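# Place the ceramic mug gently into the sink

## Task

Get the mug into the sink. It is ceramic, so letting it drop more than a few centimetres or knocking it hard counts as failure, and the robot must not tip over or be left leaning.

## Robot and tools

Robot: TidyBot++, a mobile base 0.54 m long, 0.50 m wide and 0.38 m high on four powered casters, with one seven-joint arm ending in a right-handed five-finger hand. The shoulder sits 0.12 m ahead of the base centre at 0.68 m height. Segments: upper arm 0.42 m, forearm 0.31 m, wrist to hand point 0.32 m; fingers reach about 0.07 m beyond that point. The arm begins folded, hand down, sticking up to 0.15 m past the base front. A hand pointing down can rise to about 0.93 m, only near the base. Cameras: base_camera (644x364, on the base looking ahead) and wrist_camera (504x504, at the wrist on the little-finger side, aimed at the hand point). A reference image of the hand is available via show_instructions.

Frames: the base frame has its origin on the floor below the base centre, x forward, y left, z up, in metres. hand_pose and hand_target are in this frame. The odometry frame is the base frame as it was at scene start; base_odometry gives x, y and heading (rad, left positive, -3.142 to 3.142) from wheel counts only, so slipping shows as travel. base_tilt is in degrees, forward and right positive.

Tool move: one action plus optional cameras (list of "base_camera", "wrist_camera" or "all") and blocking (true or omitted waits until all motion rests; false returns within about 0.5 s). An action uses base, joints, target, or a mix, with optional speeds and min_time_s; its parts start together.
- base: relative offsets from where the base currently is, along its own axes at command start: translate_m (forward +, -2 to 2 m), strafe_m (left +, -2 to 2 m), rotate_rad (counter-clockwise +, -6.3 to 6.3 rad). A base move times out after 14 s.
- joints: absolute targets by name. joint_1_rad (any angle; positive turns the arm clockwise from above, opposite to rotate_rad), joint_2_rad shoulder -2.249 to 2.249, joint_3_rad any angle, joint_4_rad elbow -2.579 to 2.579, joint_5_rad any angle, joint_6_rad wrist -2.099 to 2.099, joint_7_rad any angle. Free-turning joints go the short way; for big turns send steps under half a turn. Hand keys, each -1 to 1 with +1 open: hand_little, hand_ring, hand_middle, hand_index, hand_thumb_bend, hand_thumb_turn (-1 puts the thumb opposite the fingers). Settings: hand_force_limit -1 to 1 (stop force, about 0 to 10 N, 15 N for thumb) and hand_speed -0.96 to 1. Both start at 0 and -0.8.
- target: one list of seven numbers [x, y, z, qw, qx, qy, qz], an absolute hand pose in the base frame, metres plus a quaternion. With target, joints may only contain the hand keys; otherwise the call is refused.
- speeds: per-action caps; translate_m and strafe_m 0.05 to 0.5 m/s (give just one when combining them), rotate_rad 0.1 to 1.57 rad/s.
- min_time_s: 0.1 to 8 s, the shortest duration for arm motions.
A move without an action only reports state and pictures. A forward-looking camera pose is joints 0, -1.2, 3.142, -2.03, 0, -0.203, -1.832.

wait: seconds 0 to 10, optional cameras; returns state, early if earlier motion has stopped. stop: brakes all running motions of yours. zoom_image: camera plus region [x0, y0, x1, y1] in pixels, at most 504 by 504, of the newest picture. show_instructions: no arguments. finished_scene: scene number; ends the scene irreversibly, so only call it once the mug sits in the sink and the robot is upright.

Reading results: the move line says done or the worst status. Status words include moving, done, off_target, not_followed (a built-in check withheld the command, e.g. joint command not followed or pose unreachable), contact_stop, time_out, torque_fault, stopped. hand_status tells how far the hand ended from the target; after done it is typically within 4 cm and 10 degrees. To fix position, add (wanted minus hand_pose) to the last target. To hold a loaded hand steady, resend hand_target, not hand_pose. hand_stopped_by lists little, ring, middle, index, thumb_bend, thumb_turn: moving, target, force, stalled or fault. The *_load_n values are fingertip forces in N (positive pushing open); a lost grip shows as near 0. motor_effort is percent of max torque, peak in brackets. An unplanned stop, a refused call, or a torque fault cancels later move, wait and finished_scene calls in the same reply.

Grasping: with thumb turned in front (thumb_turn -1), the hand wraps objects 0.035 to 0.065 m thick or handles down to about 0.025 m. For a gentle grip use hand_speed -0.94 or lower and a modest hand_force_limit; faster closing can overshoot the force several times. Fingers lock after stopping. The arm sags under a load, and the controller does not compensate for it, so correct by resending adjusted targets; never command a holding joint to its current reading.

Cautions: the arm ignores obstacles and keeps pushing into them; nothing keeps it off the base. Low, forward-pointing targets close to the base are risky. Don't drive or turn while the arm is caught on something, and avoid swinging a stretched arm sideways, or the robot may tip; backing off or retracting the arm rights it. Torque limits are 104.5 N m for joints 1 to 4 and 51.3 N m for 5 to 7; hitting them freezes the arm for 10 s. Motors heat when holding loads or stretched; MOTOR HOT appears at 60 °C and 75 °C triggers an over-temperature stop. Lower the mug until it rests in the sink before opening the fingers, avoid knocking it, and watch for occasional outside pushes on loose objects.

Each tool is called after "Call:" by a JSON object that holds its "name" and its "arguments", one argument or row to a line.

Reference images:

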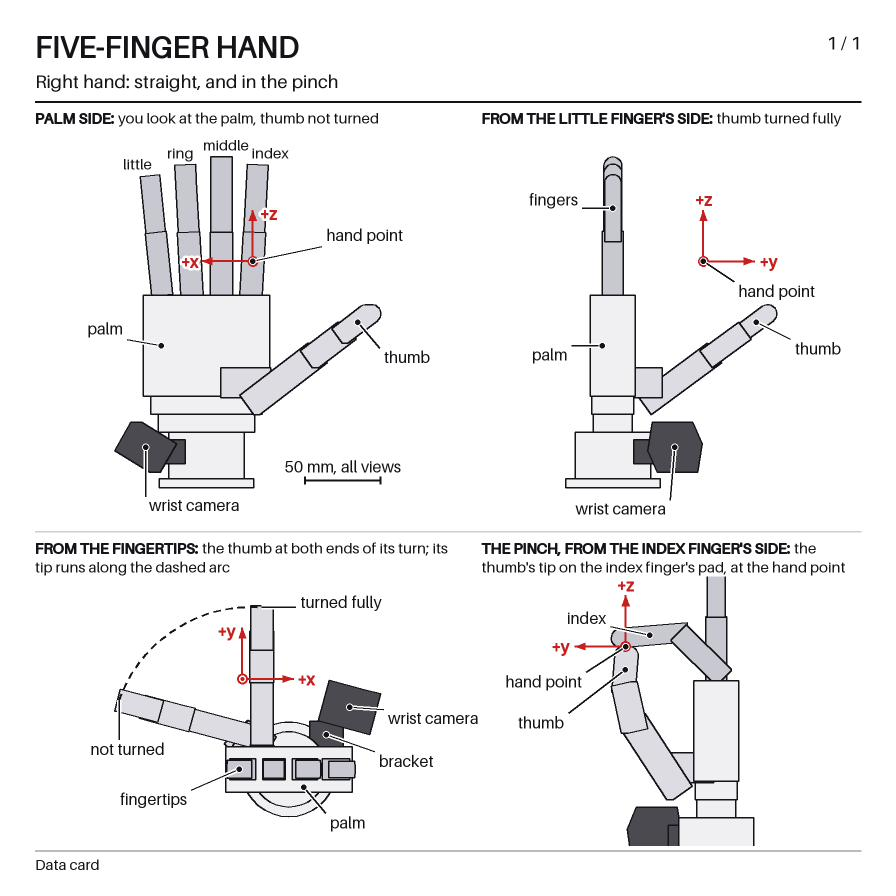

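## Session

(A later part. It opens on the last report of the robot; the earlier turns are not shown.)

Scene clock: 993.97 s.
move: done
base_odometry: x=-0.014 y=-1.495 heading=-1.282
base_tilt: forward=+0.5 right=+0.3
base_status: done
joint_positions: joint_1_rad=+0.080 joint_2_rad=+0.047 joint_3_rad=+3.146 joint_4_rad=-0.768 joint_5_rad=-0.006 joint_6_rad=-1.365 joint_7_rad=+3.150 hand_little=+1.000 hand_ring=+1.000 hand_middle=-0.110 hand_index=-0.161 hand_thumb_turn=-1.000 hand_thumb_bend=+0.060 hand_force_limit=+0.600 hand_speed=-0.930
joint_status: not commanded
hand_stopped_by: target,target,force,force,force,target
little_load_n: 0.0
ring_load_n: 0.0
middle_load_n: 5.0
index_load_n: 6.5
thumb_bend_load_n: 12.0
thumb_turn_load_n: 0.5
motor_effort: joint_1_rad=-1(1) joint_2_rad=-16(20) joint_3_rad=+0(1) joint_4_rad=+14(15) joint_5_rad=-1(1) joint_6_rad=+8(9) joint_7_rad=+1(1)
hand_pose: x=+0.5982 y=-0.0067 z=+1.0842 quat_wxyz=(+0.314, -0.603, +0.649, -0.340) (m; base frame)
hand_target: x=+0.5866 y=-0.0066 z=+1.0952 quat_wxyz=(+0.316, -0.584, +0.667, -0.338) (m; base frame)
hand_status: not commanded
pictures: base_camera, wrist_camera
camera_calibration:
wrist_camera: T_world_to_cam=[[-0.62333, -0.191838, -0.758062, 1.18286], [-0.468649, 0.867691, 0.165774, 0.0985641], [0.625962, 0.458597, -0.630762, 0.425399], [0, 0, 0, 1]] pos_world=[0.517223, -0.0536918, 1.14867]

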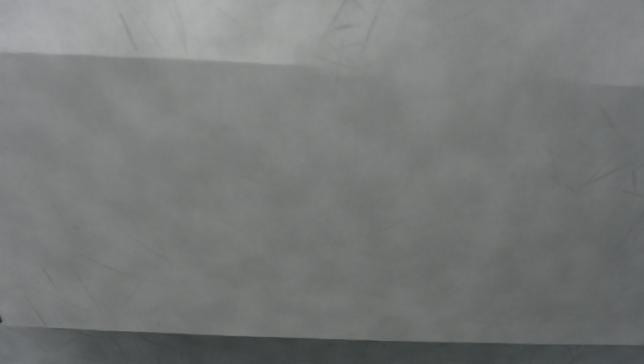

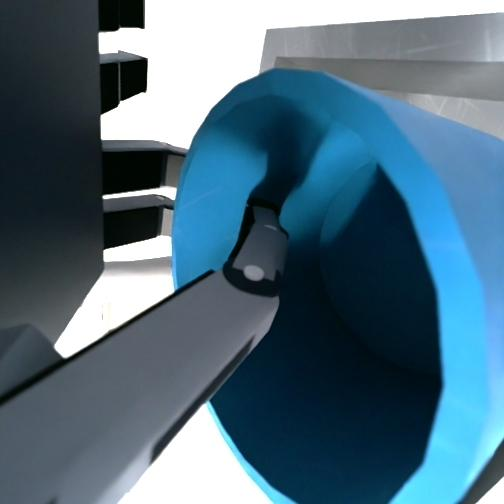

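Call:
{"name": "move", "arguments": {
  "base": {"strafe_m":0.012},
  "speeds": {"strafe_m":0.08}
}}

Call:
{"name": "move", "arguments": {
  "joints": {"joint_2_rad":-0.12,"joint_4_rad":-1.6035,"joint_6_rad":-0.647},
  "min_time_s": 7,
  "cameras": ["wrist_camera"]
}}

Call:
{"name": "zoom_image", "arguments": {
  "camera": "wrist_camera",
  "region": [180, 0, 504, 160]
}}

Scene clock: 1026.30 s.
move: done
base_odometry: x=-0.003 y=-1.491 heading=-1.282
base_tilt: forward=+0.5 right=+0.2
base_status: done
joint_positions: joint_1_rad=+0.078 joint_2_rad=+0.047 joint_3_rad=+3.144 joint_4_rad=-0.768 joint_5_rad=-0.005 joint_6_rad=-1.365 joint_7_rad=+3.150 hand_little=+1.000 hand_ring=+1.000 hand_middle=-0.110 hand_index=-0.161 hand_thumb_turn=-1.000 hand_thumb_bend=+0.060 hand_force_limit=+0.600 hand_speed=-0.930
joint_status: not commanded
hand_stopped_by: target,target,force,force,force,target
little_load_n: 0.0
ring_load_n: 0.0
middle_load_n: 5.0
index_load_n: 6.5
thumb_bend_load_n: 12.0
thumb_turn_load_n: 0.5
motor_effort: joint_1_rad=-1(3) joint_2_rad=-16(18) joint_3_rad=+0(1) joint_4_rad=+14(15) joint_5_rad=-1(2) joint_6_rad=+8(9) joint_7_rad=+0(1)
hand_pose: x=+0.5982 y=-0.0052 z=+1.0842 quat_wxyz=(+0.314, -0.604, +0.648, -0.340) (m; base frame)
hand_target: x=+0.5866 y=-0.0066 z=+1.0952 quat_wxyz=(+0.316, -0.584, +0.667, -0.338) (m; base frame)
hand_status: not commanded
pictures: none

Scene clock: 1033.60 s.
move: done
base_odometry: x=-0.003 y=-1.491 heading=-1.282
base_tilt: forward=+0.5 right=+0.3
base_status: not commanded
joint_positions: joint_1_rad=+0.078 joint_2_rad=-0.067 joint_3_rad=+3.144 joint_4_rad=-1.575 joint_5_rad=-0.005 joint_6_rad=-0.718 joint_7_rad=+3.150 hand_little=+1.000 hand_ring=+1.000 hand_middle=-0.110 hand_index=-0.161 hand_thumb_turn=-1.000 hand_thumb_bend=+0.060 hand_force_limit=+0.600 hand_speed=-0.930
joint_status: all done
hand_stopped_by: target,target,force,force,force,target
little_load_n: 0.0
ring_load_n: 0.0
middle_load_n: 5.0
index_load_n: 6.5
thumb_bend_load_n: 12.0
thumb_turn_load_n: 0.5
motor_effort: joint_1_rad=+0(1) joint_2_rad=-16(19) joint_3_rad=+0(1) joint_4_rad=+18(19) joint_5_rad=-1(1) joint_6_rad=+8(9) joint_7_rad=+1(1)
hand_pose: x=+0.6240 y=-0.0077 z=+0.8773 quat_wxyz=(+0.300, -0.610, +0.657, -0.324) (m; base frame)
hand_target: x=+0.6246 y=-0.0077 z=+0.9057 quat_wxyz=(+0.332, -0.581, +0.654, -0.353) (m; base frame)
hand_status: not commanded
pictures: wrist_camera
camera_calibration:
wrist_camera: T_world_to_cam=[[-0.657874, -0.187872, -0.729319, 1.03824], [-0.460458, 0.866645, 0.192104, 0.117537], [0.59597, 0.462201, -0.65665, 0.320745], [0, 0, 0, 1]] pos_world=[0.546, -0.0550544, 0.945249]

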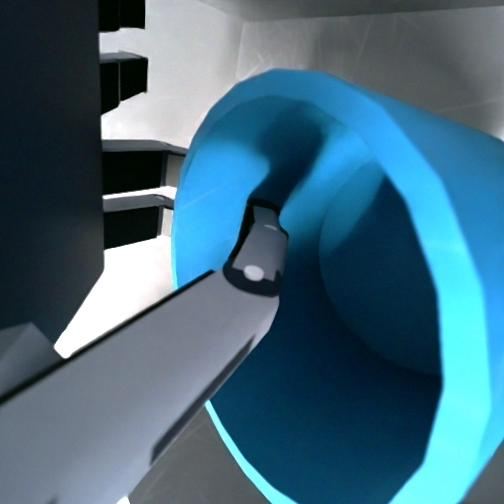

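Scaled by 1.556 from the camera's 504x504 image, which has a finer 720x720 frame.

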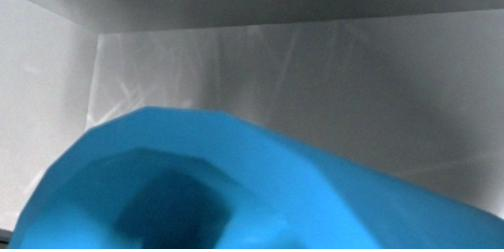

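Call:
{"name": "move", "arguments": {
  "joints": {"joint_2_rad":-0.14,"joint_4_rad":-1.745,"joint_6_rad":-0.48},
  "min_time_s": 4,
  "cameras": ["wrist_camera"]
}}

Scene clock: 1049.13 s.
move: done
base_odometry: x=-0.003 y=-1.491 heading=-1.282
base_tilt: forward=+0.5 right=+0.2
base_status: not commanded
joint_positions: joint_1_rad=+0.078 joint_2_rad=-0.087 joint_3_rad=+3.144 joint_4_rad=-1.715 joint_5_rad=-0.005 joint_6_rad=-0.552 joint_7_rad=+3.150 hand_little=+1.000 hand_ring=+1.000 hand_middle=-0.110 hand_index=-0.161 hand_thumb_turn=-1.000 hand_thumb_bend=+0.060 hand_force_limit=+0.600 hand_speed=-0.930
joint_status: all done
hand_stopped_by: target,target,force,force,force,target
little_load_n: 0.0
ring_load_n: 0.0
middle_load_n: 5.5
index_load_n: 6.5
thumb_bend_load_n: 12.0
thumb_turn_load_n: 1.0
motor_effort: joint_1_rad=+0(1) joint_2_rad=-16(17) joint_3_rad=+0(2) joint_4_rad=+18(20) joint_5_rad=-1(1) joint_6_rad=+8(9) joint_7_rad=+0(1)
hand_pose: x=+0.6268 y=-0.0082 z=+0.8495 quat_wxyz=(+0.314, -0.603, +0.650, -0.340) (m; base frame)
hand_target: x=+0.6270 y=-0.0071 z=+0.8777 quat_wxyz=(+0.346, -0.575, +0.645, -0.367) (m; base frame)
hand_status: not commanded
pictures: wrist_camera
camera_calibration:
wrist_camera: T_world_to_cam=[[-0.623368, -0.189939, -0.758509, 1.02289], [-0.467988, 0.867752, 0.167313, 0.150369], [0.626419, 0.45927, -0.629818, 0.259064], [0, 0, 0, 1]] pos_world=[0.545727, -0.0551762, 0.913878]

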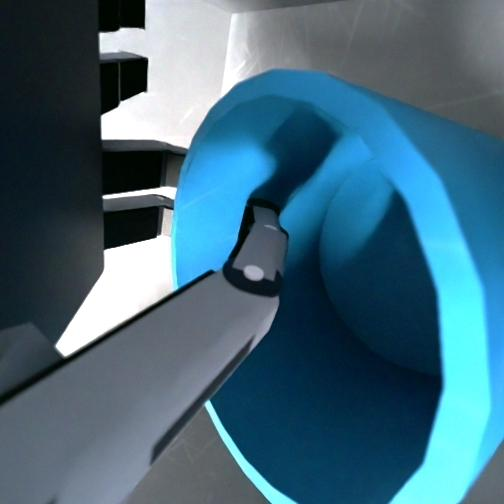

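Call:
{"name": "move", "arguments": {
  "joints": {"joint_2_rad":-0.14,"joint_4_rad":-1.783,"joint_6_rad":-0.442},
  "min_time_s": 2,
  "cameras": ["wrist_camera"]
}}

Call:
{"name": "zoom_image", "arguments": {
  "camera": "wrist_camera",
  "region": [100, 0, 504, 404]
}}

Scene clock: 1058.90 s.
move: done
base_odometry: x=-0.003 y=-1.491 heading=-1.282
base_tilt: forward=+0.5 right=+0.2
base_status: not commanded
joint_positions: joint_1_rad=+0.078 joint_2_rad=-0.088 joint_3_rad=+3.144 joint_4_rad=-1.753 joint_5_rad=-0.005 joint_6_rad=-0.514 joint_7_rad=+3.150 hand_little=+1.000 hand_ring=+1.000 hand_middle=-0.110 hand_index=-0.161 hand_thumb_turn=-1.000 hand_thumb_bend=+0.060 hand_force_limit=+0.600 hand_speed=-0.930
joint_status: all done
hand_stopped_by: target,target,force,force,force,target
little_load_n: 0.0
ring_load_n: 0.0
middle_load_n: 5.0
index_load_n: 6.5
thumb_bend_load_n: 12.0
thumb_turn_load_n: 0.5
motor_effort: joint_1_rad=+0(1) joint_2_rad=-16(17) joint_3_rad=+1(1) joint_4_rad=+18(19) joint_5_rad=-1(1) joint_6_rad=+8(9) joint_7_rad=+0(1)
hand_pose: x=+0.6259 y=-0.0081 z=+0.8379 quat_wxyz=(+0.314, -0.603, +0.650, -0.340) (m; base frame)
hand_target: x=+0.6264 y=-0.0068 z=+0.8658 quat_wxyz=(+0.346, -0.575, +0.644, -0.366) (m; base frame)
hand_status: not commanded
pictures: wrist_camera
camera_calibration:
wrist_camera: T_world_to_cam=[[-0.622941, -0.189896, -0.75887, 1.01365], [-0.467942, 0.867845, 0.166958, 0.152105], [0.626877, 0.459112, -0.629477, 0.251705], [0, 0, 0, 1]] pos_world=[0.544832, -0.0550763, 0.902276]

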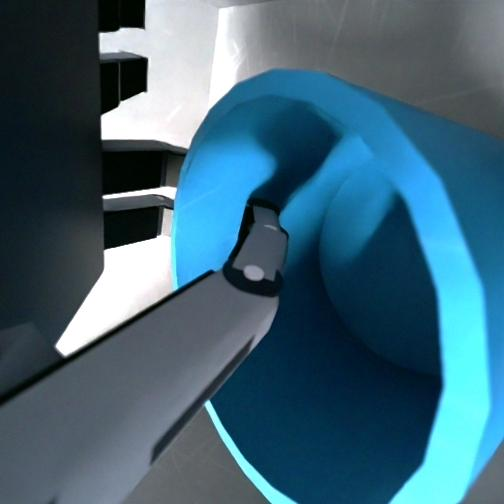

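Scaled by 1.248 from the camera's 504x504 image, which has a finer 720x720 frame.

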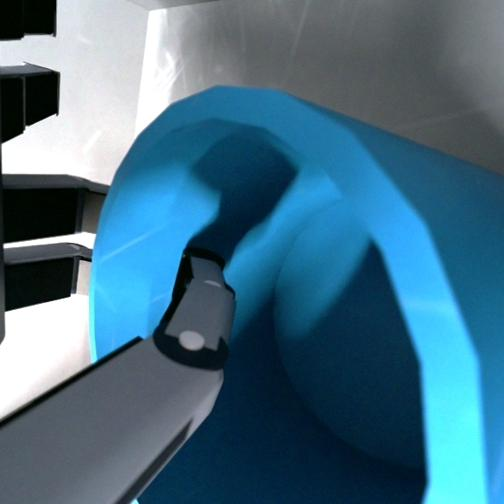

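Call:
{"name": "move", "arguments": {
  "joints": {"joint_4_rad":-1.809,"joint_6_rad":-0.417},
  "min_time_s": 2,
  "cameras": ["wrist_camera"]
}}

Call:
{"name": "move", "arguments": {
  "joints": {"joint_4_rad":-1.827,"joint_6_rad":-0.400},
  "min_time_s": 2,
  "cameras": ["wrist_camera"]
}}

Scene clock: 1067.23 s.
move: done
base_odometry: x=-0.003 y=-1.491 heading=-1.282
base_tilt: forward=+0.5 right=+0.3
base_status: not commanded
joint_positions: joint_1_rad=+0.078 joint_2_rad=-0.088 joint_3_rad=+3.144 joint_4_rad=-1.779 joint_5_rad=-0.005 joint_6_rad=-0.488 joint_7_rad=+3.150 hand_little=+1.000 hand_ring=+1.000 hand_middle=-0.110 hand_index=-0.161 hand_thumb_turn=-1.000 hand_thumb_bend=+0.060 hand_force_limit=+0.600 hand_speed=-0.930
joint_status: all done
hand_stopped_by: target,target,force,force,force,target
little_load_n: 0.0
ring_load_n: 0.0
middle_load_n: 5.0
index_load_n: 6.0
thumb_bend_load_n: 12.0
thumb_turn_load_n: 0.5
motor_effort: joint_1_rad=+0(1) joint_2_rad=-16(16) joint_3_rad=+1(1) joint_4_rad=+18(20) joint_5_rad=-1(1) joint_6_rad=+8(9) joint_7_rad=+1(1)
hand_pose: x=+0.6249 y=-0.0081 z=+0.8297 quat_wxyz=(+0.314, -0.603, +0.650, -0.340) (m; base frame)
hand_target: x=+0.6255 y=-0.0066 z=+0.8574 quat_wxyz=(+0.346, -0.575, +0.645, -0.366) (m; base frame)
hand_status: not commanded
pictures: wrist_camera
camera_calibration:
wrist_camera: T_world_to_cam=[[-0.623547, -0.189821, -0.758391, 1.00671], [-0.467686, 0.867918, 0.167295, 0.152567], [0.626465, 0.459005, -0.629965, 0.247829], [0, 0, 0, 1]] pos_world=[0.543827, -0.055076, 0.894078]

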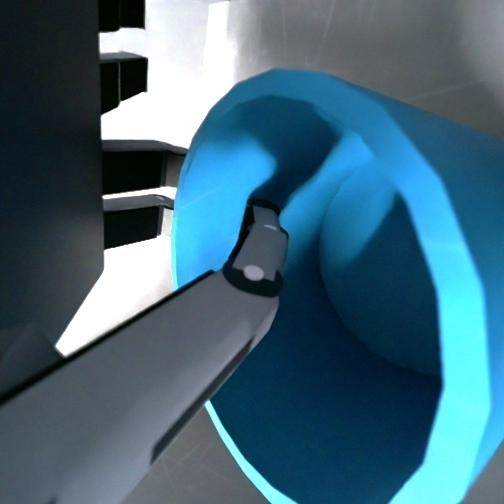

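Scene clock: 1069.50 s.
move: done
base_odometry: x=-0.003 y=-1.491 heading=-1.282
base_tilt: forward=+0.5 right=+0.3
base_status: not commanded
joint_positions: joint_1_rad=+0.078 joint_2_rad=-0.088 joint_3_rad=+3.144 joint_4_rad=-1.797 joint_5_rad=-0.005 joint_6_rad=-0.471 joint_7_rad=+3.150 hand_little=+1.000 hand_ring=+1.000 hand_middle=-0.110 hand_index=-0.161 hand_thumb_turn=-1.000 hand_thumb_bend=+0.060 hand_force_limit=+0.600 hand_speed=-0.930
joint_status: all done
hand_stopped_by: target,target,force,force,force,target
little_load_n: 0.0
ring_load_n: 0.0
middle_load_n: 5.0
index_load_n: 6.5
thumb_bend_load_n: 12.0
thumb_turn_load_n: 0.5
motor_effort: joint_1_rad=+0(1) joint_2_rad=-16(16) joint_3_rad=+0(1) joint_4_rad=+18(19) joint_5_rad=-1(1) joint_6_rad=+8(9) joint_7_rad=+0(1)
hand_pose: x=+0.6240 y=-0.0080 z=+0.8239 quat_wxyz=(+0.314, -0.603, +0.650, -0.340) (m; base frame)
hand_target: x=+0.6246 y=-0.0065 z=+0.8515 quat_wxyz=(+0.346, -0.576, +0.645, -0.366) (m; base frame)
hand_status: not commanded
pictures: wrist_camera
camera_calibration:
wrist_camera: T_world_to_cam=[[-0.624225, -0.189683, -0.757868, 1.00175], [-0.467454, 0.867948, 0.167788, 0.152446], [0.625964, 0.459006, -0.630463, 0.245476], [0, 0, 0, 1]] pos_world=[0.542922, -0.0549749, 0.888382]

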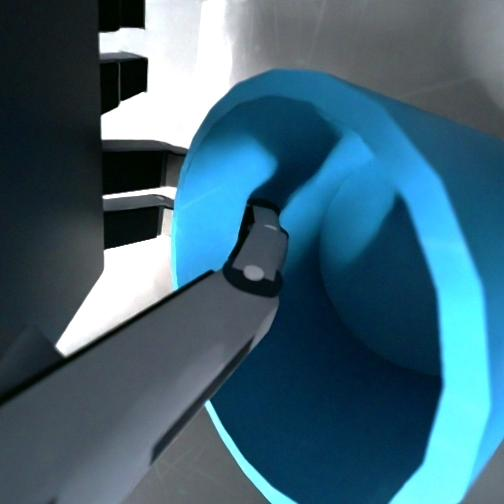

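Call:
{"name": "move", "arguments": {
  "joints": {"joint_4_rad":-1.843,"joint_6_rad":-0.384},
  "min_time_s": 2,
  "cameras": ["wrist_camera"]
}}

Call:
{"name": "move", "arguments": {
  "joints": {"joint_4_rad":-1.859,"joint_6_rad":-0.368},
  "min_time_s": 2,
  "cameras": ["wrist_camera"]
}}

Scene clock: 1076.50 s.
move: done
base_odometry: x=-0.003 y=-1.491 heading=-1.282
base_tilt: forward=+0.5 right=+0.3
base_status: not commanded
joint_positions: joint_1_rad=+0.078 joint_2_rad=-0.088 joint_3_rad=+3.144 joint_4_rad=-1.813 joint_5_rad=-0.005 joint_6_rad=-0.455 joint_7_rad=+3.150 hand_little=+1.000 hand_ring=+1.000 hand_middle=-0.110 hand_index=-0.161 hand_thumb_turn=-1.000 hand_thumb_bend=+0.060 hand_force_limit=+0.600 hand_speed=-0.930
joint_status: all done
hand_stopped_by: target,target,force,force,force,target
little_load_n: 0.0
ring_load_n: 0.0
middle_load_n: 5.5
index_load_n: 6.5
thumb_bend_load_n: 12.0
thumb_turn_load_n: 0.5
motor_effort: joint_1_rad=+0(1) joint_2_rad=-15(16) joint_3_rad=+0(1) joint_4_rad=+18(19) joint_5_rad=-1(1) joint_6_rad=+8(9) joint_7_rad=+0(1)
hand_pose: x=+0.6232 y=-0.0080 z=+0.8189 quat_wxyz=(+0.314, -0.603, +0.650, -0.340) (m; base frame)
hand_target: x=+0.6240 y=-0.0063 z=+0.8465 quat_wxyz=(+0.346, -0.576, +0.645, -0.366) (m; base frame)
hand_status: not commanded
pictures: wrist_camera
camera_calibration:
wrist_camera: T_world_to_cam=[[-0.624226, -0.189609, -0.757885, 0.997547], [-0.467332, 0.868021, 0.167751, 0.152929], [0.626053, 0.458898, -0.630452, 0.242697], [0, 0, 0, 1]] pos_world=[0.542222, -0.0549746, 0.883381]

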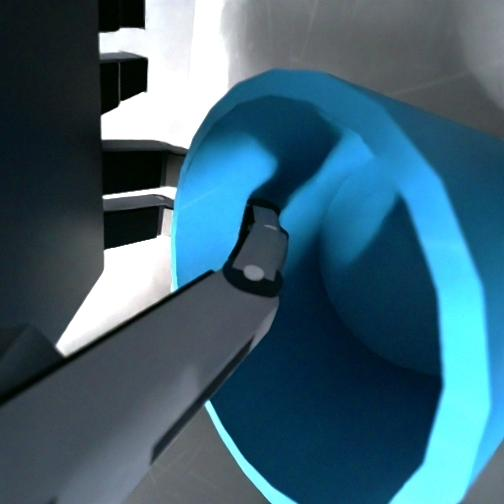

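Scene clock: 1078.80 s.
move: done
base_odometry: x=-0.003 y=-1.491 heading=-1.282
base_tilt: forward=+0.5 right=+0.2
base_status: not commanded
joint_positions: joint_1_rad=+0.078 joint_2_rad=-0.088 joint_3_rad=+3.144 joint_4_rad=-1.829 joint_5_rad=-0.005 joint_6_rad=-0.439 joint_7_rad=+3.150 hand_little=+1.000 hand_ring=+1.000 hand_middle=-0.110 hand_index=-0.161 hand_thumb_turn=-1.000 hand_thumb_bend=+0.060 hand_force_limit=+0.600 hand_speed=-0.930
joint_status: all done
hand_stopped_by: target,target,force,force,force,target
little_load_n: 0.0
ring_load_n: 0.0
middle_load_n: 5.0
index_load_n: 6.5
thumb_bend_load_n: 12.0
thumb_turn_load_n: 0.5
motor_effort: joint_1_rad=+0(1) joint_2_rad=-16(16) joint_3_rad=+1(1) joint_4_rad=+18(19) joint_5_rad=-1(1) joint_6_rad=+8(9) joint_7_rad=+1(1)
hand_pose: x=+0.6224 y=-0.0080 z=+0.8140 quat_wxyz=(+0.314, -0.603, +0.650, -0.340) (m; base frame)
hand_target: x=+0.6233 y=-0.0062 z=+0.8415 quat_wxyz=(+0.346, -0.576, +0.644, -0.365) (m; base frame)
hand_status: not commanded
pictures: wrist_camera
camera_calibration:
wrist_camera: T_world_to_cam=[[-0.624181, -0.189593, -0.757927, 0.993366], [-0.467311, 0.86804, 0.16771, 0.153316], [0.626114, 0.458869, -0.630413, 0.239993], [0, 0, 0, 1]] pos_world=[0.541423, -0.0548746, 0.878481]

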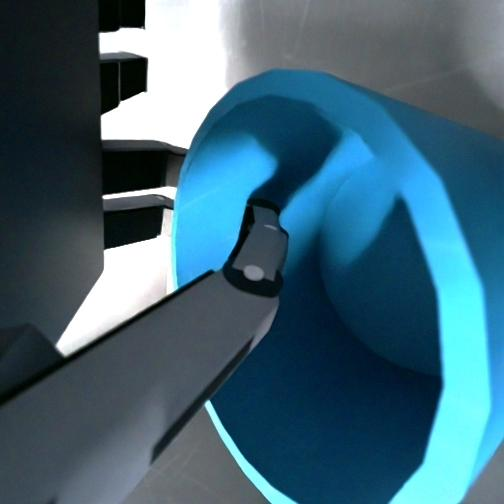

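Call:
{"name": "move", "arguments": {
  "joints": {"joint_4_rad": -1.883, "joint_6_rad": -0.344},
  "min_time_s": 2,
  "cameras": ["wrist_camera"]
}}

Scene clock: 1110.07 s.
move: done
base_odometry: x=-0.003 y=-1.491 heading=-1.282
base_tilt: forward=+0.5 right=+0.3
base_status: not commanded
joint_positions: joint_1_rad=+0.078 joint_2_rad=-0.088 joint_3_rad=+3.144 joint_4_rad=-1.852 joint_5_rad=-0.005 joint_6_rad=-0.415 joint_7_rad=+3.150 hand_little=+1.000 hand_ring=+1.000 hand_middle=-0.110 hand_index=-0.161 hand_thumb_turn=-1.000 hand_thumb_bend=+0.060 hand_force_limit=+0.600 hand_speed=-0.930
joint_status: all done
hand_stopped_by: target,target,force,force,force,target
little_load_n: 0.0
ring_load_n: -0.5
middle_load_n: 5.0
index_load_n: 6.5
thumb_bend_load_n: 12.0
thumb_turn_load_n: 0.5
motor_effort: joint_1_rad=-1(1) joint_2_rad=-15(16) joint_3_rad=+1(1) joint_4_rad=+18(19) joint_5_rad=-1(1) joint_6_rad=+8(9) joint_7_rad=+1(1)
hand_pose: x=+0.6212 y=-0.0079 z=+0.8070 quat_wxyz=(+0.314, -0.603, +0.650, -0.340) (m; base frame)
hand_target: x=+0.6221 y=-0.0060 z=+0.8341 quat_wxyz=(+0.346, -0.576, +0.644, -0.365) (m; base frame)
hand_status: not commanded
pictures: wrist_camera
camera_calibration:
wrist_camera: T_world_to_cam=[[-0.623365, -0.1896, -0.758596, 0.98735], [-0.467381, 0.868122, 0.16709, 0.154337], [0.626873, 0.458711, -0.629773, 0.235427], [0, 0, 0, 1]] pos_world=[0.540031, -0.054775, 0.871477]

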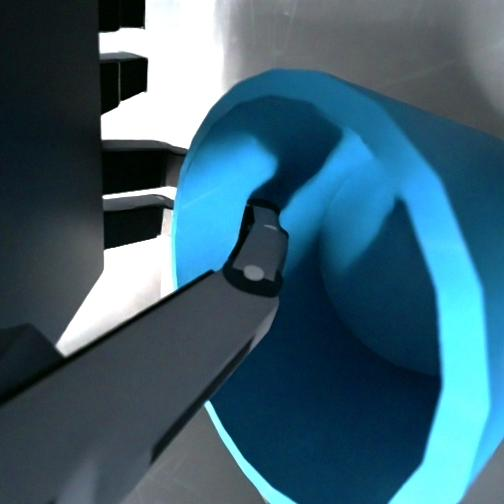

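Call:
{"name": "move", "arguments": {
  "joints": {"joint_4_rad": -1.907, "joint_6_rad": -0.320},
  "min_time_s": 2,
  "cameras": ["wrist_camera"]
}}

Call:
{"name": "move", "arguments": {
  "joints": {"joint_4_rad": -1.923, "joint_6_rad": -0.304},
  "min_time_s": 2,
  "cameras": ["wrist_camera"]
}}

Scene clock: 1130.03 s.
move: done
base_odometry: x=-0.003 y=-1.491 heading=-1.282
base_tilt: forward=+0.5 right=+0.2
base_status: not commanded
joint_positions: joint_1_rad=+0.078 joint_2_rad=-0.095 joint_3_rad=+3.144 joint_4_rad=-1.872 joint_5_rad=-0.005 joint_6_rad=-0.386 joint_7_rad=+3.150 hand_little=+1.000 hand_ring=+1.000 hand_middle=-0.110 hand_index=-0.161 hand_thumb_turn=-1.000 hand_thumb_bend=+0.060 hand_force_limit=+0.600 hand_speed=-0.930
joint_status: all done
hand_stopped_by: target,target,force,force,force,target
little_load_n: 0.0
ring_load_n: 0.0
middle_load_n: 4.5
index_load_n: 6.0
thumb_bend_load_n: 11.0
thumb_turn_load_n: 0.5
motor_effort: joint_1_rad=-1(1) joint_2_rad=-14(16) joint_3_rad=+1(1) joint_4_rad=+17(19) joint_5_rad=+0(1) joint_6_rad=+8(9) joint_7_rad=+1(1)
hand_pose: x=+0.6212 y=-0.0079 z=+0.8067 quat_wxyz=(+0.319, -0.600, +0.647, -0.345) (m; base frame)
hand_target: x=+0.6207 y=-0.0057 z=+0.8267 quat_wxyz=(+0.346, -0.576, +0.644, -0.365) (m; base frame)
hand_status: not commanded
pictures: wrist_camera
camera_calibration:
wrist_camera: T_world_to_cam=[[-0.61096, -0.190553, -0.768386, 0.987255], [-0.469931, 0.868393, 0.158299, 0.163197], [0.637097, 0.457803, -0.6201, 0.221032], [0, 0, 0, 1]] pos_world=[0.539047, -0.0547841, 0.869821]

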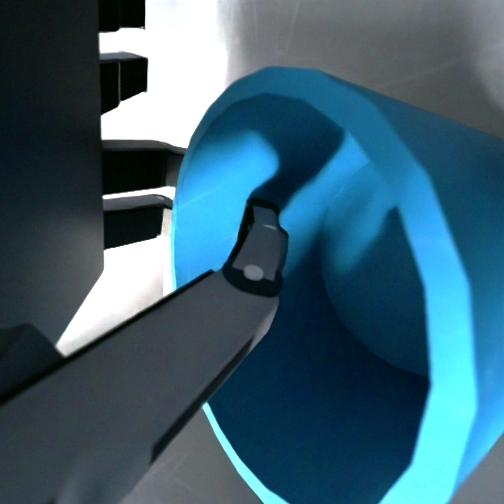

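Scene clock: 1132.30 s.
move: done
base_odometry: x=-0.003 y=-1.491 heading=-1.282
base_tilt: forward=+0.5 right=+0.2
base_status: not commanded
joint_positions: joint_1_rad=+0.078 joint_2_rad=-0.100 joint_3_rad=+3.144 joint_4_rad=-1.885 joint_5_rad=-0.005 joint_6_rad=-0.367 joint_7_rad=+3.150 hand_little=+1.000 hand_ring=+1.000 hand_middle=-0.110 hand_index=-0.161 hand_thumb_turn=-1.000 hand_thumb_bend=+0.060 hand_force_limit=+0.600 hand_speed=-0.930
joint_status: all done
hand_stopped_by: target,target,force,force,force,target
little_load_n: 0.0
ring_load_n: 0.0
middle_load_n: 3.5
index_load_n: 6.0
thumb_bend_load_n: 10.5
thumb_turn_load_n: 0.5
motor_effort: joint_1_rad=+0(1) joint_2_rad=-14(15) joint_3_rad=+1(1) joint_4_rad=+16(18) joint_5_rad=+0(1) joint_6_rad=+7(9) joint_7_rad=+1(1)
hand_pose: x=+0.6213 y=-0.0080 z=+0.8065 quat_wxyz=(+0.322, -0.598, +0.646, -0.349) (m; base frame)
hand_target: x=+0.6197 y=-0.0056 z=+0.8217 quat_wxyz=(+0.346, -0.576, +0.644, -0.365) (m; base frame)
hand_status: not commanded
pictures: wrist_camera
camera_calibration:
wrist_camera: T_world_to_cam=[[-0.602538, -0.191177, -0.774854, 0.987147], [-0.471539, 0.868581, 0.152374, 0.169011], [0.643894, 0.457185, -0.613501, 0.211315], [0, 0, 0, 1]] pos_world=[0.538425, -0.0546901, 0.868785]

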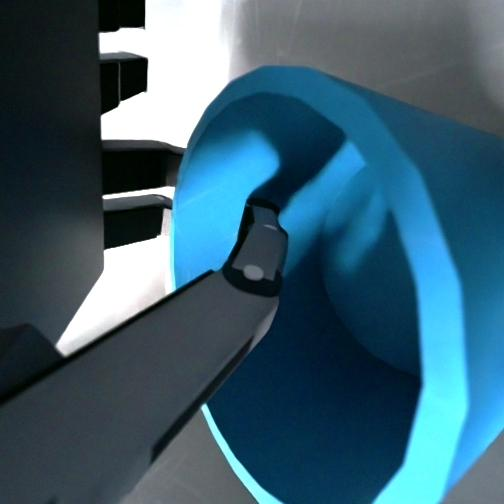

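Call:
{"name": "move", "arguments": {
  "joints": {"hand_thumb_bend": 0.35, "hand_speed": -0.88},
  "cameras": ["wrist_camera"]
}}

Call:
{"name": "move", "arguments": {
  "joints": {"hand_index": 0.25, "hand_middle": 0.25},
  "cameras": ["wrist_camera"]
}}

Scene clock: 1143.80 s.
move: done
base_odometry: x=-0.003 y=-1.491 heading=-1.282
base_tilt: forward=+0.5 right=+0.3
base_status: not commanded
joint_positions: joint_1_rad=+0.078 joint_2_rad=-0.106 joint_3_rad=+3.144 joint_4_rad=-1.886 joint_5_rad=-0.005 joint_6_rad=-0.360 joint_7_rad=+3.150 hand_little=+1.000 hand_ring=+1.000 hand_middle=-0.111 hand_index=-0.162 hand_thumb_turn=-1.000 hand_thumb_bend=+0.350 hand_force_limit=+0.600 hand_speed=-0.880
joint_status: all done
hand_stopped_by: target,target,force,force,target,target
little_load_n: 0.0
ring_load_n: 0.0
middle_load_n: 0.0
index_load_n: 0.0
thumb_bend_load_n: 0.5
thumb_turn_load_n: 0.0
motor_effort: joint_1_rad=+0(1) joint_2_rad=-13(14) joint_3_rad=+0(1) joint_4_rad=+16(17) joint_5_rad=+0(1) joint_6_rad=+7(8) joint_7_rad=+1(1)
hand_pose: x=+0.6217 y=-0.0080 z=+0.8103 quat_wxyz=(+0.325, -0.596, +0.644, -0.353) (m; base frame)
hand_target: x=+0.6197 y=-0.0056 z=+0.8217 quat_wxyz=(+0.346, -0.576, +0.644, -0.365) (m; base frame)
hand_status: not commanded
pictures: wrist_camera
camera_calibration:
wrist_camera: T_world_to_cam=[[-0.593933, -0.191783, -0.781321, 0.990283], [-0.473095, 0.868765, 0.146383, 0.17453], [0.650711, 0.456581, -0.60672, 0.203665], [0, 0, 0, 1]] pos_world=[0.538204, -0.0546959, 0.871749]

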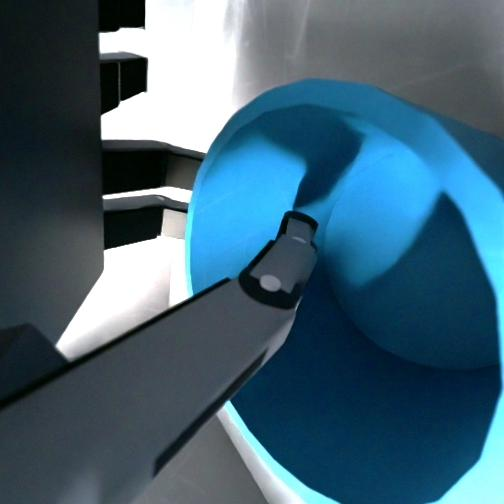

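Scene clock: 1145.50 s.
move: done
base_odometry: x=-0.003 y=-1.491 heading=-1.282
base_tilt: forward=+0.5 right=+0.3
base_status: not commanded
joint_positions: joint_1_rad=+0.078 joint_2_rad=-0.106 joint_3_rad=+3.144 joint_4_rad=-1.886 joint_5_rad=-0.005 joint_6_rad=-0.360 joint_7_rad=+3.150 hand_little=+1.000 hand_ring=+1.000 hand_middle=+0.250 hand_index=+0.250 hand_thumb_turn=-1.000 hand_thumb_bend=+0.350 hand_force_limit=+0.600 hand_speed=-0.880
joint_status: all done
hand_stopped_by: target,target,target,target,target,target
little_load_n: 0.0
ring_load_n: 0.0
middle_load_n: 0.0
index_load_n: 0.0
thumb_bend_load_n: 0.0
thumb_turn_load_n: 0.0
motor_effort: joint_1_rad=+0(1) joint_2_rad=-13(13) joint_3_rad=+1(1) joint_4_rad=+15(16) joint_5_rad=-1(1) joint_6_rad=+7(7) joint_7_rad=+1(1)
hand_pose: x=+0.6217 y=-0.0080 z=+0.8103 quat_wxyz=(+0.325, -0.596, +0.644, -0.353) (m; base frame)
hand_target: x=+0.6197 y=-0.0056 z=+0.8217 quat_wxyz=(+0.346, -0.576, +0.644, -0.365) (m; base frame)
hand_status: not commanded
pictures: wrist_camera
camera_calibration:
wrist_camera: T_world_to_cam=[[-0.593933, -0.191783, -0.781321, 0.990283], [-0.473095, 0.868765, 0.146383, 0.17453], [0.650711, 0.456581, -0.60672, 0.203665], [0, 0, 0, 1]] pos_world=[0.538204, -0.0546959, 0.871749]

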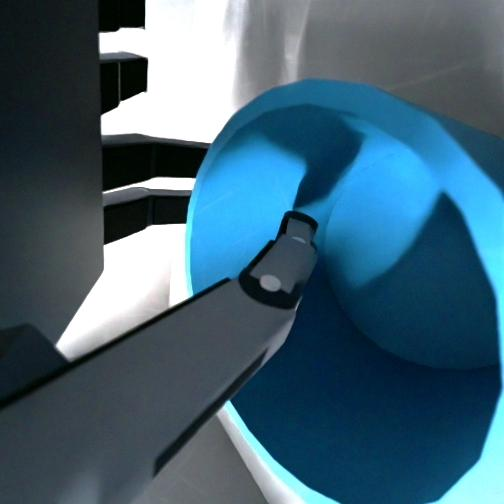

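Call:
{"name": "move", "arguments": {
  "joints": {"joint_2_rad": -0.165, "joint_4_rad": -1.70, "joint_6_rad": -0.58},
  "min_time_s": 2.5,
  "cameras": ["wrist_camera"]
}}

Scene clock: 1164.20 s.
move: done
base_odometry: x=-0.003 y=-1.491 heading=-1.282
base_tilt: forward=+0.5 right=+0.3
base_status: not commanded
joint_positions: joint_1_rad=+0.078 joint_2_rad=-0.132 joint_3_rad=+3.144 joint_4_rad=-1.729 joint_5_rad=-0.005 joint_6_rad=-0.520 joint_7_rad=+3.150 hand_little=+1.000 hand_ring=+1.000 hand_middle=+0.250 hand_index=+0.250 hand_thumb_turn=-1.000 hand_thumb_bend=+0.350 hand_force_limit=+0.600 hand_speed=-0.880
joint_status: all done
hand_stopped_by: target,target,target,target,target,target
little_load_n: 0.0
ring_load_n: 0.0
middle_load_n: 0.0
index_load_n: 0.0
thumb_bend_load_n: 0.0
thumb_turn_load_n: 0.0
motor_effort: joint_1_rad=-1(1) joint_2_rad=-12(14) joint_3_rad=+1(1) joint_4_rad=+15(17) joint_5_rad=-1(1) joint_6_rad=+7(7) joint_7_rad=+1(1)
hand_pose: x=+0.6228 y=-0.0079 z=+0.8718 quat_wxyz=(+0.333, -0.593, +0.639, -0.360) (m; base frame)
hand_target: x=+0.6103 y=-0.0063 z=+0.8907 quat_wxyz=(+0.337, -0.579, +0.651, -0.358) (m; base frame)
hand_status: not commanded
pictures: wrist_camera
camera_calibration:
wrist_camera: T_world_to_cam=[[-0.575178, -0.193686, -0.794768, 1.03896], [-0.477235, 0.868543, 0.133713, 0.179512], [0.664392, 0.4562, -0.592001, 0.218828], [0, 0, 0, 1]] pos_world=[0.53787, -0.0545109, 0.931275]

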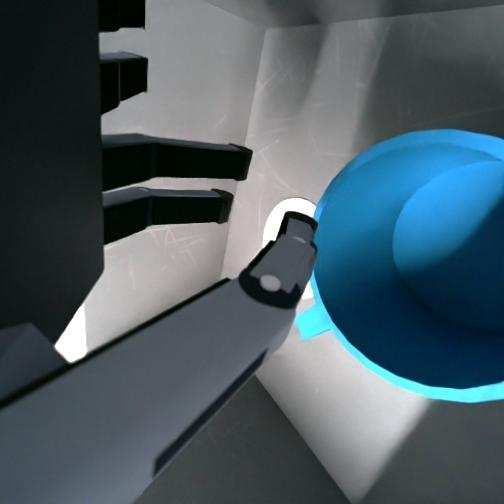

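Call:
{"name": "move", "arguments": {
  "joints": {"joint_2_rad": -0.14, "joint_4_rad": -1.35, "joint_6_rad": -0.90},
  "min_time_s": 2,
  "cameras": ["wrist_camera"]
}}

Scene clock: 1170.43 s.
move: done
base_odometry: x=-0.003 y=-1.491 heading=-1.282
base_tilt: forward=+0.5 right=+0.2
base_status: not commanded
joint_positions: joint_1_rad=+0.078 joint_2_rad=-0.132 joint_3_rad=+3.144 joint_4_rad=-1.376 joint_5_rad=-0.005 joint_6_rad=-0.841 joint_7_rad=+3.150 hand_little=+1.000 hand_ring=+1.000 hand_middle=+0.250 hand_index=+0.250 hand_thumb_turn=-1.000 hand_thumb_bend=+0.350 hand_force_limit=+0.600 hand_speed=-0.880
joint_status: all done
hand_stopped_by: target,target,target,target,target,target
little_load_n: 0.0
ring_load_n: 0.0
middle_load_n: 0.0
index_load_n: 0.0
thumb_bend_load_n: 0.0
thumb_turn_load_n: 0.0
motor_effort: joint_1_rad=+0(1) joint_2_rad=-12(13) joint_3_rad=+1(1) joint_4_rad=+15(17) joint_5_rad=+0(1) joint_6_rad=+6(8) joint_7_rad=+1(1)
hand_pose: x=+0.6132 y=-0.0068 z=+0.9887 quat_wxyz=(+0.342, -0.588, +0.633, -0.370) (m; base frame)
hand_target: x=+0.6018 y=-0.0070 z=+0.9933 quat_wxyz=(+0.338, -0.576, +0.652, -0.360) (m; base frame)
hand_status: not commanded
pictures: wrist_camera
camera_calibration:
wrist_camera: T_world_to_cam=[[-0.549414, -0.196883, -0.812023, 1.12778], [-0.482642, 0.868091, 0.116078, 0.179126], [0.682056, 0.455691, -0.571966, 0.263289], [0, 0, 0, 1]] pos_world=[0.526493, -0.0534357, 1.04558]

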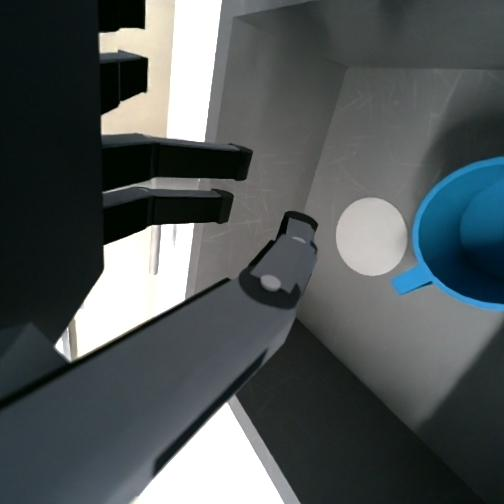

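Call:
{"name": "finished_scene", "arguments": {
  "scene": 1
}}

The scene is finished: the task was done.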